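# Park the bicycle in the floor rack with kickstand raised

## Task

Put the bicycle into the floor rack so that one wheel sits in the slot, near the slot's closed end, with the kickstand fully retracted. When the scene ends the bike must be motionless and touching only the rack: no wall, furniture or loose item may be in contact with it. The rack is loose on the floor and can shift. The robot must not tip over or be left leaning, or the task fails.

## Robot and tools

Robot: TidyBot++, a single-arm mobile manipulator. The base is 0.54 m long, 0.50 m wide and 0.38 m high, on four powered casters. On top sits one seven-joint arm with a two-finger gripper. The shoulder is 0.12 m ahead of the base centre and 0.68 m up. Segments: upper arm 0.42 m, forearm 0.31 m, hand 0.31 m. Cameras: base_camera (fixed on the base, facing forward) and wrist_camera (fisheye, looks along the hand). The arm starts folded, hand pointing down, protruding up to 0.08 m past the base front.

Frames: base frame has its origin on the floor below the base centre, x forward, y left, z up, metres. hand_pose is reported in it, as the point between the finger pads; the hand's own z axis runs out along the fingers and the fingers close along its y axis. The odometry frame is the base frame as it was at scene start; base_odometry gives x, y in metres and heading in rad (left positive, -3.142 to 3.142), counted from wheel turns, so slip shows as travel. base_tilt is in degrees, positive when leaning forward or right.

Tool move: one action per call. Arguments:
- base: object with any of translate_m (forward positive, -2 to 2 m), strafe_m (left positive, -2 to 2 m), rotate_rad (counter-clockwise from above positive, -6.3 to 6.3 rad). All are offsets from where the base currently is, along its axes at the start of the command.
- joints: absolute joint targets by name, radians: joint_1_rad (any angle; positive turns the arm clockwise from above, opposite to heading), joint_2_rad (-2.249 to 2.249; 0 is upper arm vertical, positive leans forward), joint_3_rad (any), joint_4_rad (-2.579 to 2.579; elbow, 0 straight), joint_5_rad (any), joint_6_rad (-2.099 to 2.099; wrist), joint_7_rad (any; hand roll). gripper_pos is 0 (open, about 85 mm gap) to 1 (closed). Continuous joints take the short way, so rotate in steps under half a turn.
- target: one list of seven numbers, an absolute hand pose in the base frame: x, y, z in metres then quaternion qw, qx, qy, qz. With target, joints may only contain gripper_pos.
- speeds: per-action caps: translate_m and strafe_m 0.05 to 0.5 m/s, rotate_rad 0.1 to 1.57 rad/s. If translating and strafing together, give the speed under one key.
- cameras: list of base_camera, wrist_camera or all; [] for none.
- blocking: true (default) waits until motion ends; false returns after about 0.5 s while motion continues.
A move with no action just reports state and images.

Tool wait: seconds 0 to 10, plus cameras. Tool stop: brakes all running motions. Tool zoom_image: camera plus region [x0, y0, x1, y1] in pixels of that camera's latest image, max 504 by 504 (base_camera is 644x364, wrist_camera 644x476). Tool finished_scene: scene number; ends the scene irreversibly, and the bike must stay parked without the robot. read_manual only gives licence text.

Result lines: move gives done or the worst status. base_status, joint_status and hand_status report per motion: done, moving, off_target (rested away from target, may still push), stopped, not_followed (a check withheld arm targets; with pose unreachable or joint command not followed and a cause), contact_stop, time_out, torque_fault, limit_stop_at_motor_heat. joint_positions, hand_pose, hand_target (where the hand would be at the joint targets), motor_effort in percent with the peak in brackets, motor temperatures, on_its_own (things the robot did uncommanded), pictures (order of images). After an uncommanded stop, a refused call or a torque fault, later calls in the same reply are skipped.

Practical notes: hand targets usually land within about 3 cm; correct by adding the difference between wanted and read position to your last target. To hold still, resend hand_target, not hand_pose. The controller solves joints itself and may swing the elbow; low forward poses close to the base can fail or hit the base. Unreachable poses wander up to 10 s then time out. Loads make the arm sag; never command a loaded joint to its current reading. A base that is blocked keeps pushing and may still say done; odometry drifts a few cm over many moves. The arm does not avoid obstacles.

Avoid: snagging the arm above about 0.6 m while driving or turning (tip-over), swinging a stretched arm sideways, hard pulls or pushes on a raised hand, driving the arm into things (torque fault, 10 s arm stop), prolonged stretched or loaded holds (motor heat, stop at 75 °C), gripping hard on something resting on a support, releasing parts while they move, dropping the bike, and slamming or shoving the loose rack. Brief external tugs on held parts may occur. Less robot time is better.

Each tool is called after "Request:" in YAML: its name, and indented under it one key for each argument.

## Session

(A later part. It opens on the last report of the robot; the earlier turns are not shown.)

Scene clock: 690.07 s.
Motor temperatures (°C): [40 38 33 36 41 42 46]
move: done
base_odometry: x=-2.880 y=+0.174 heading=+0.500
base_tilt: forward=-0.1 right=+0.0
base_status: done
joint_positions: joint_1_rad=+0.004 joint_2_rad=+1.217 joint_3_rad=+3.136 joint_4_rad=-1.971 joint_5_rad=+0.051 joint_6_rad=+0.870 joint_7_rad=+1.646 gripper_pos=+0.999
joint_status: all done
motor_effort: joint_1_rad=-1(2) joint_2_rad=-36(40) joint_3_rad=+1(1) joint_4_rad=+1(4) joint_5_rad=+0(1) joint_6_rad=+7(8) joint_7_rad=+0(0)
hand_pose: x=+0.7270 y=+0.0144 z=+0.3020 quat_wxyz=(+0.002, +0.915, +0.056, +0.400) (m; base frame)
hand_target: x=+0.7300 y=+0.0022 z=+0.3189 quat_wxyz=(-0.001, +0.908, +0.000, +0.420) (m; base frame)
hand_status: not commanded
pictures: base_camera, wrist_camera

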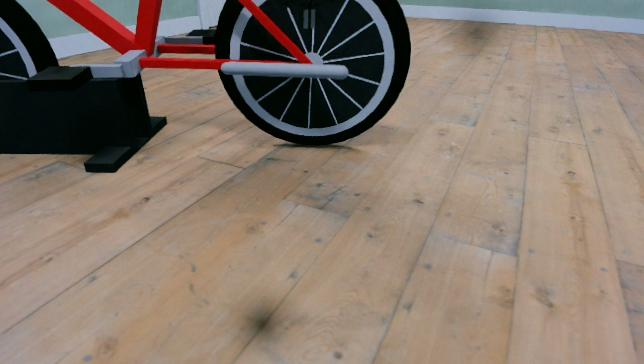

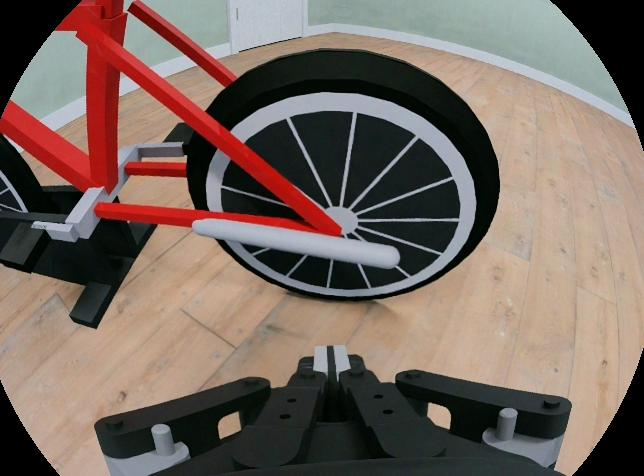

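Request:
move:
  joints: {"joint_2_rad": 1.672, "joint_4_rad": -1.445, "joint_6_rad": 0.775}
  cameras: []

Request:
move:
  base: {"translate_m": 0.07}
  speeds: {"translate_m": 0.15}

Request:
move:
  joints: {"joint_2_rad": 1.49, "joint_4_rad": -1.655, "joint_6_rad": 0.775}

Scene clock: 704.10 s.
Motor temperatures (°C): [40 38 33 36 41 42 46]
move: done
base_odometry: x=-2.880 y=+0.174 heading=+0.500
base_tilt: forward=+0.0 right=+0.0
base_status: not commanded
joint_positions: joint_1_rad=+0.004 joint_2_rad=+1.667 joint_3_rad=+3.136 joint_4_rad=-1.473 joint_5_rad=+0.051 joint_6_rad=+0.841 joint_7_rad=+1.646 gripper_pos=+0.999
joint_status: all done
motor_effort: joint_1_rad=-1(1) joint_2_rad=-39(42) joint_3_rad=+0(1) joint_4_rad=+3(5) joint_5_rad=+0(1) joint_6_rad=+7(9) joint_7_rad=+0(0)
hand_pose: x=+0.7703 y=+0.0135 z=+0.1199 quat_wxyz=(+0.003, +0.911, +0.055, +0.409) (m; base frame)
hand_target: x=+0.7686 y=+0.0022 z=+0.1081 quat_wxyz=(-0.001, +0.921, -0.001, +0.389) (m; base frame)
hand_status: not commanded
pictures: none
No camera images: "cameras" was empty.

Scene clock: 705.20 s.
Motor temperatures (°C): [40 38 33 36 41 42 46]
move: done
base_odometry: x=-2.819 y=+0.208 heading=+0.501
base_tilt: forward=+0.0 right=+0.0
base_status: done
joint_positions: joint_1_rad=+0.004 joint_2_rad=+1.669 joint_3_rad=+3.136 joint_4_rad=-1.463 joint_5_rad=+0.051 joint_6_rad=+0.840 joint_7_rad=+1.646 gripper_pos=+0.999
joint_status: not commanded
motor_effort: joint_1_rad=-1(2) joint_2_rad=-40(41) joint_3_rad=+0(2) joint_4_rad=+2(5) joint_5_rad=+0(1) joint_6_rad=+8(8) joint_7_rad=+0(0)
hand_pose: x=+0.7742 y=+0.0135 z=+0.1207 quat_wxyz=(+0.004, +0.909, +0.055, +0.412) (m; base frame)
hand_target: x=+0.7686 y=+0.0022 z=+0.1081 quat_wxyz=(-0.001, +0.921, -0.001, +0.389) (m; base frame)
hand_status: not commanded
pictures: base_camera, wrist_camera

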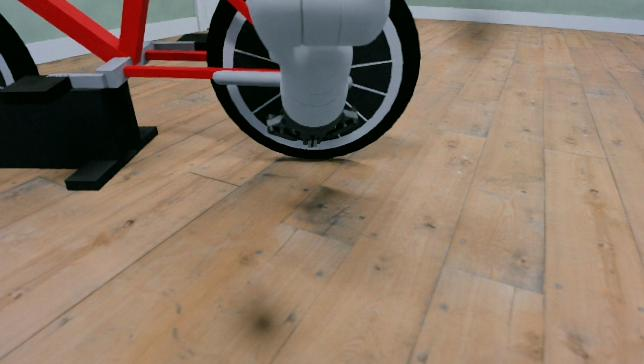

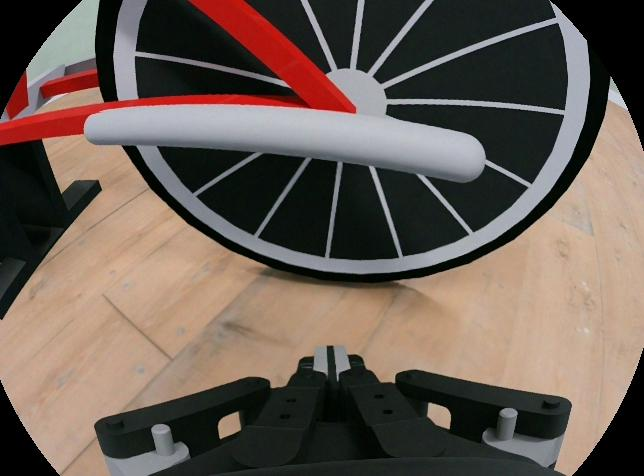

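Scene clock: 706.67 s.
Motor temperatures (°C): [40 38 33 36 41 42 46]
move: done
base_odometry: x=-2.819 y=+0.208 heading=+0.501
base_tilt: forward=+0.0 right=+0.0
base_status: not commanded
joint_positions: joint_1_rad=+0.004 joint_2_rad=+1.506 joint_3_rad=+3.136 joint_4_rad=-1.628 joint_5_rad=+0.051 joint_6_rad=+0.840 joint_7_rad=+1.646 gripper_pos=+0.999
joint_status: all done
motor_effort: joint_1_rad=-1(1) joint_2_rad=-40(42) joint_3_rad=+0(1) joint_4_rad=+3(4) joint_5_rad=+0(1) joint_6_rad=+7(9) joint_7_rad=+0(0)
hand_pose: x=+0.7746 y=+0.0137 z=+0.1890 quat_wxyz=(+0.003, +0.910, +0.055, +0.412) (m; base frame)
hand_target: x=+0.7544 y=+0.0022 z=+0.1783 quat_wxyz=(-0.001, +0.926, -0.001, +0.376) (m; base frame)
hand_status: not commanded
pictures: base_camera, wrist_camera

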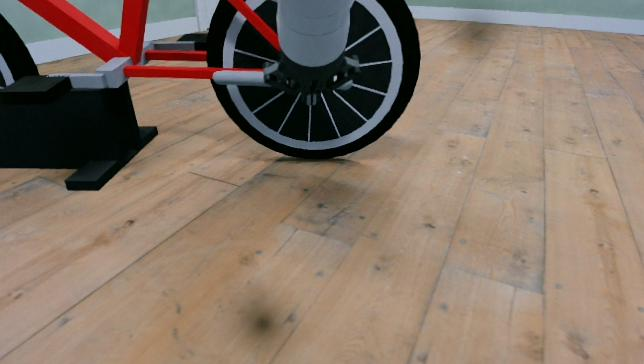

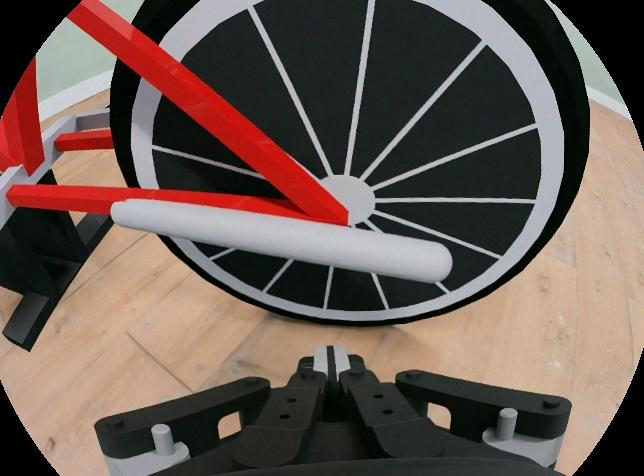

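Request:
move:
  joints: {"joint_2_rad": 1.65, "joint_4_rad": -1.48}
  cameras: []

Request:
move:
  base: {"translate_m": 0.065}
  speeds: {"translate_m": 0.15}
  cameras: ["wrist_camera"]

Request:
move:
  joints: {"joint_2_rad": 1.53, "joint_4_rad": -1.615}

Scene clock: 713.20 s.
Motor temperatures (°C): [40 38 33 36 41 42 46]
move: done
base_odometry: x=-2.819 y=+0.208 heading=+0.501
base_tilt: forward=-0.1 right=+0.0
base_status: not commanded
joint_positions: joint_1_rad=+0.004 joint_2_rad=+1.650 joint_3_rad=+3.136 joint_4_rad=-1.505 joint_5_rad=+0.051 joint_6_rad=+0.838 joint_7_rad=+1.646 gripper_pos=+0.999
joint_status: all done
motor_effort: joint_1_rad=-1(1) joint_2_rad=-39(42) joint_3_rad=+1(1) joint_4_rad=+3(4) joint_5_rad=+1(1) joint_6_rad=+7(9) joint_7_rad=+0(0)
hand_pose: x=+0.7626 y=+0.0135 z=+0.1229 quat_wxyz=(+0.003, +0.915, +0.055, +0.401) (m; base frame)
hand_target: x=+0.7625 y=+0.0022 z=+0.1143 quat_wxyz=(-0.001, +0.924, -0.001, +0.383) (m; base frame)
hand_status: not commanded
pictures: none
No camera images: "cameras" was empty.

Scene clock: 714.27 s.
Motor temperatures (°C): [40 38 33 36 41 42 46]
move: done
base_odometry: x=-2.762 y=+0.239 heading=+0.500
base_tilt: forward=-0.1 right=+0.0
base_status: done
joint_positions: joint_1_rad=+0.003 joint_2_rad=+1.651 joint_3_rad=+3.136 joint_4_rad=-1.497 joint_5_rad=+0.051 joint_6_rad=+0.837 joint_7_rad=+1.646 gripper_pos=+0.999
joint_status: not commanded
motor_effort: joint_1_rad=-1(2) joint_2_rad=-39(41) joint_3_rad=+1(2) joint_4_rad=+3(4) joint_5_rad=+0(1) joint_6_rad=+7(8) joint_7_rad=+0(0)
hand_pose: x=+0.7658 y=+0.0141 z=+0.1238 quat_wxyz=(+0.003, +0.913, +0.055, +0.404) (m; base frame)
hand_target: x=+0.7625 y=+0.0022 z=+0.1143 quat_wxyz=(-0.001, +0.924, -0.001, +0.383) (m; base frame)
hand_status: not commanded
pictures: wrist_camera

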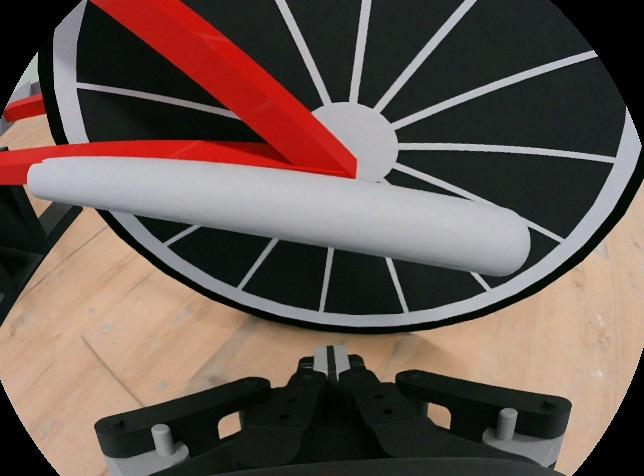

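Scene clock: 715.53 s.
Motor temperatures (°C): [40 38 33 36 41 42 46]
move: done
base_odometry: x=-2.762 y=+0.239 heading=+0.500
base_tilt: forward=+0.0 right=+0.0
base_status: not commanded
joint_positions: joint_1_rad=+0.003 joint_2_rad=+1.547 joint_3_rad=+3.136 joint_4_rad=-1.591 joint_5_rad=+0.051 joint_6_rad=+0.837 joint_7_rad=+1.646 gripper_pos=+0.999
joint_status: all done
motor_effort: joint_1_rad=-1(1) joint_2_rad=-40(41) joint_3_rad=+1(1) joint_4_rad=+2(4) joint_5_rad=+0(1) joint_6_rad=+7(8) joint_7_rad=+0(0)
hand_pose: x=+0.7725 y=+0.0143 z=+0.1701 quat_wxyz=(+0.003, +0.911, +0.055, +0.408) (m; base frame)
hand_target: x=+0.7554 y=+0.0022 z=+0.1615 quat_wxyz=(-0.001, +0.926, -0.001, +0.376) (m; base frame)
hand_status: not commanded
pictures: base_camera, wrist_camera

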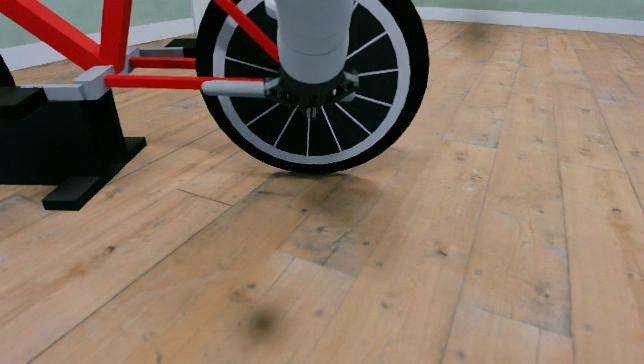

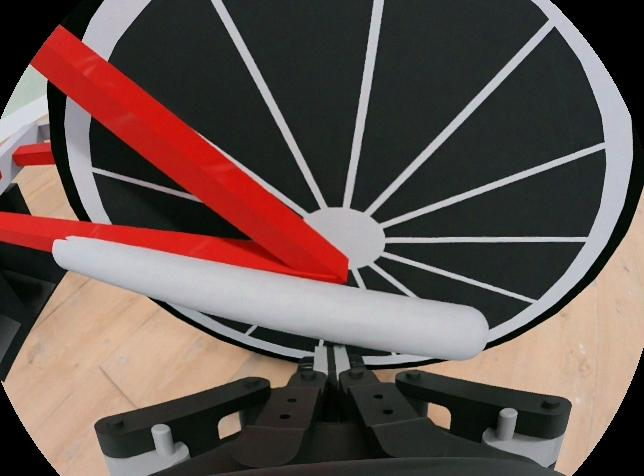

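Request:
move:
  joints: {"joint_2_rad": 1.455, "joint_4_rad": -1.69}

Scene clock: 718.20 s.
Motor temperatures (°C): [40 38 33 36 41 42 46]
move: done
base_odometry: x=-2.762 y=+0.239 heading=+0.500
base_tilt: forward=-0.1 right=+0.0
base_status: not commanded
joint_positions: joint_1_rad=+0.003 joint_2_rad=+1.480 joint_3_rad=+3.136 joint_4_rad=-1.669 joint_5_rad=+0.051 joint_6_rad=+0.835 joint_7_rad=+1.646 gripper_pos=+0.999
joint_status: all done
motor_effort: joint_1_rad=-1(1) joint_2_rad=-39(41) joint_3_rad=+1(2) joint_4_rad=+3(5) joint_5_rad=+0(1) joint_6_rad=+7(10) joint_7_rad=+0(0)
hand_pose: x=+0.7643 y=+0.0143 z=+0.1949 quat_wxyz=(+0.003, +0.914, +0.056, +0.402) (m; base frame)
hand_target: x=+0.7529 y=+0.0022 z=+0.1929 quat_wxyz=(-0.001, +0.926, -0.001, +0.376) (m; base frame)
hand_status: not commanded
pictures: base_camera, wrist_camera

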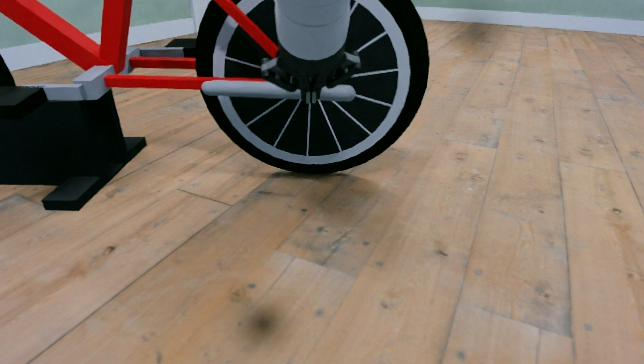

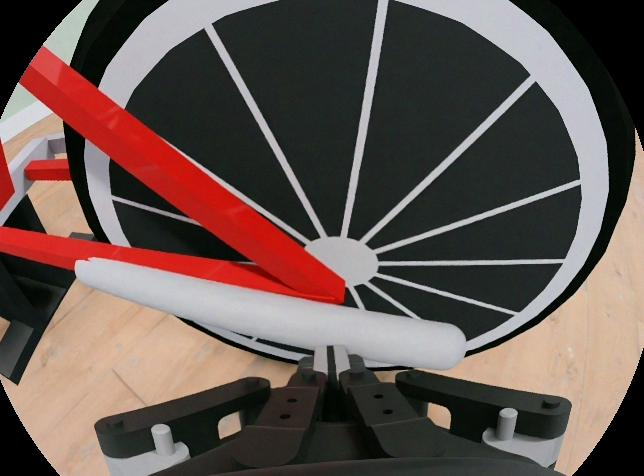

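Request:
move:
  joints: {"joint_2_rad": 1.40, "joint_4_rad": -1.74}

Scene clock: 724.97 s.
Motor temperatures (°C): [40 38 33 36 41 42 46]
move: done
base_odometry: x=-2.762 y=+0.239 heading=+0.500
base_tilt: forward=+0.0 right=+0.0
base_status: not commanded
joint_positions: joint_1_rad=+0.003 joint_2_rad=+1.420 joint_3_rad=+3.136 joint_4_rad=-1.718 joint_5_rad=+0.051 joint_6_rad=+0.834 joint_7_rad=+1.646 gripper_pos=+0.999
joint_status: all done
motor_effort: joint_1_rad=-1(1) joint_2_rad=-39(41) joint_3_rad=+1(1) joint_4_rad=+3(4) joint_5_rad=+1(1) joint_6_rad=+7(9) joint_7_rad=+0(0)
hand_pose: x=+0.7669 y=+0.0144 z=+0.2223 quat_wxyz=(+0.003, +0.912, +0.056, +0.407) (m; base frame)
hand_target: x=+0.7523 y=+0.0023 z=+0.2169 quat_wxyz=(-0.001, +0.926, -0.001, +0.379) (m; base frame)
hand_status: not commanded
pictures: base_camera, wrist_camera

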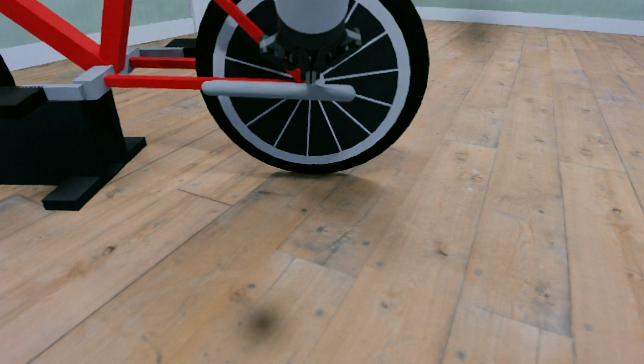

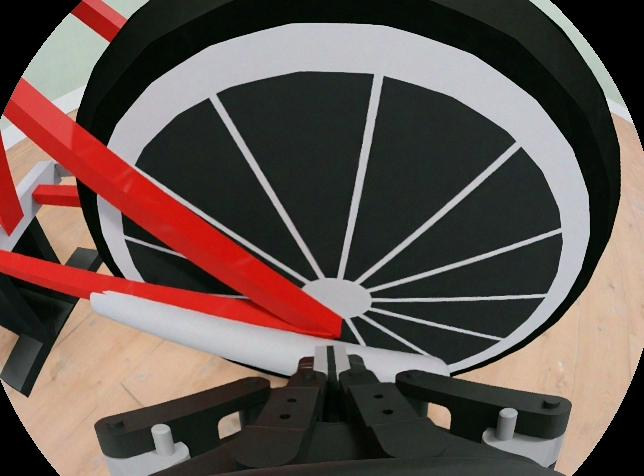

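Request:
move:
  base: {"translate_m": -0.25}
  speeds: {"translate_m": 0.15}

Request:
move:
  joints: {"joint_2_rad": -0.6, "joint_4_rad": -2.4, "joint_6_rad": 0.3, "joint_5_rad": 0.0}

Scene clock: 755.10 s.
Motor temperatures (°C): [40 39 33 36 41 42 46]
move: done
base_odometry: x=-2.981 y=+0.119 heading=+0.499
base_tilt: forward=+0.0 right=+0.0
base_status: done
joint_positions: joint_1_rad=+0.002 joint_2_rad=+1.419 joint_3_rad=+3.136 joint_4_rad=-1.722 joint_5_rad=+0.051 joint_6_rad=+0.834 joint_7_rad=+1.646 gripper_pos=+0.999
joint_status: not commanded
motor_effort: joint_1_rad=-1(4) joint_2_rad=-39(40) joint_3_rad=+0(1) joint_4_rad=+3(5) joint_5_rad=+1(1) joint_6_rad=+7(8) joint_7_rad=+0(0)
hand_pose: x=+0.7653 y=+0.0148 z=+0.2220 quat_wxyz=(+0.003, +0.912, +0.056, +0.405) (m; base frame)
hand_target: x=+0.7523 y=+0.0023 z=+0.2169 quat_wxyz=(-0.001, +0.926, -0.001, +0.379) (m; base frame)
hand_status: not commanded
pictures: base_camera, wrist_camera

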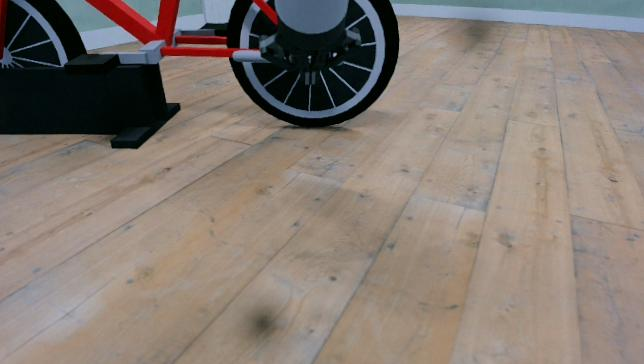

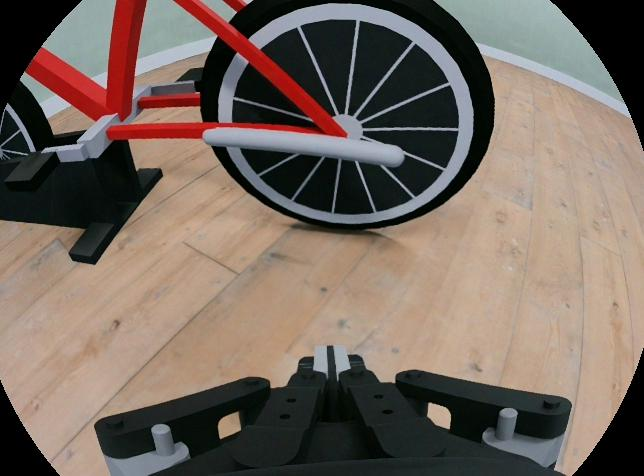

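Scene clock: 758.20 s.
Motor temperatures (°C): [40 39 33 36 41 42 46]
move: done
base_odometry: x=-2.981 y=+0.119 heading=+0.499
base_tilt: forward=+0.0 right=+0.0
base_status: not commanded
joint_positions: joint_1_rad=+0.002 joint_2_rad=-0.584 joint_3_rad=+3.136 joint_4_rad=-2.370 joint_5_rad=+0.051 joint_6_rad=+0.370 joint_7_rad=+1.646 gripper_pos=+0.999
joint_status: all done
motor_effort: joint_1_rad=-1(1) joint_2_rad=+0(43) joint_3_rad=+2(3) joint_4_rad=+20(21) joint_5_rad=+0(1) joint_6_rad=+9(10) joint_7_rad=+0(0)
hand_pose: x=+0.5017 y=+0.0090 z=+1.0135 quat_wxyz=(+0.041, +0.649, +0.049, +0.758) (m; base frame)
hand_target: x=+0.4981 y=+0.0021 z=+0.9797 quat_wxyz=(+0.000, +0.682, +0.001, +0.732) (m; base frame)
hand_status: not commanded
pictures: base_camera, wrist_camera

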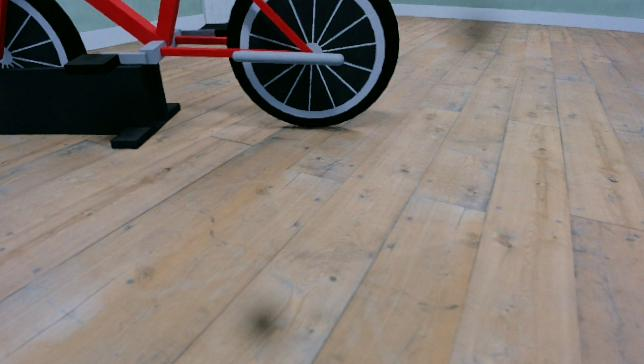

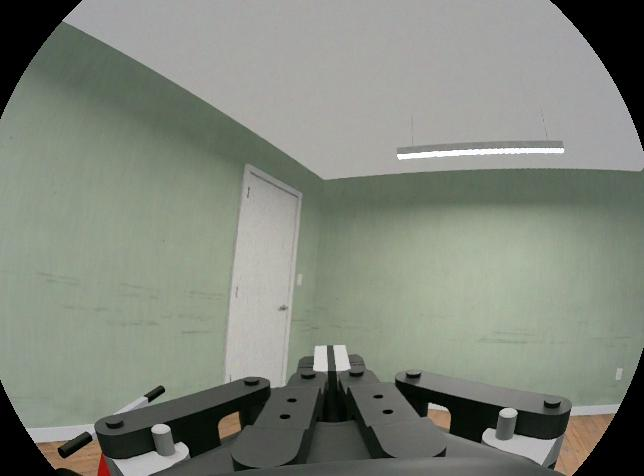

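Request:
move:
  base: {"strafe_m": 0.75}
  joints: {"joint_2_rad": -0.6, "joint_4_rad": -2.4, "joint_6_rad": -0.5}

Scene clock: 764.27 s.
Motor temperatures (°C): [40 39 33 36 41 42 46]
move: done
base_odometry: x=-3.340 y=+0.778 heading=+0.499
base_tilt: forward=-0.1 right=+0.1
base_status: done
joint_positions: joint_1_rad=+0.002 joint_2_rad=-0.586 joint_3_rad=+3.136 joint_4_rad=-2.383 joint_5_rad=+0.051 joint_6_rad=-0.431 joint_7_rad=+1.646 gripper_pos=+0.999
joint_status: all done
motor_effort: joint_1_rad=-1(1) joint_2_rad=+1(2) joint_3_rad=+1(4) joint_4_rad=+19(21) joint_5_rad=+1(1) joint_6_rad=+8(11) joint_7_rad=+0(0)
hand_pose: x=+0.4391 y=-0.0043 z=+0.7721 quat_wxyz=(+0.037, +0.896, +0.052, +0.440) (m; base frame)
hand_target: x=+0.4197 y=+0.0018 z=+0.7502 quat_wxyz=(+0.000, +0.913, +0.000, +0.408) (m; base frame)
hand_status: not commanded
pictures: base_camera, wrist_camera

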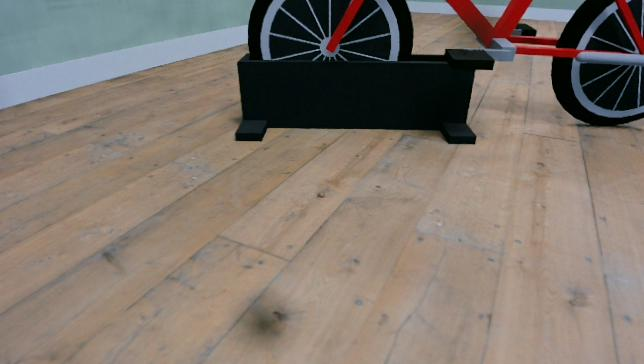

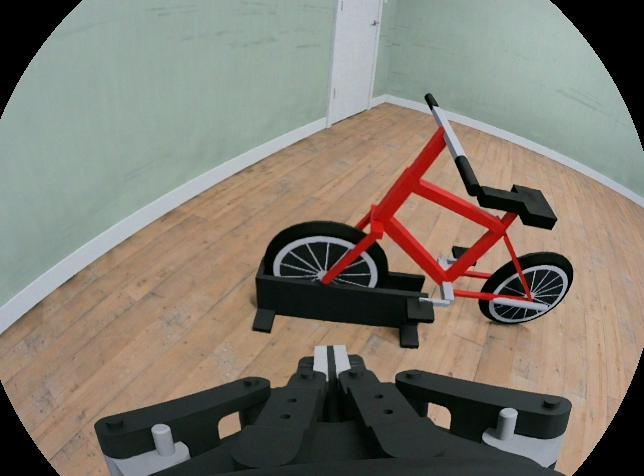

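Request:
finished_scene:
  scene: 1

The scene is finished: the task was done.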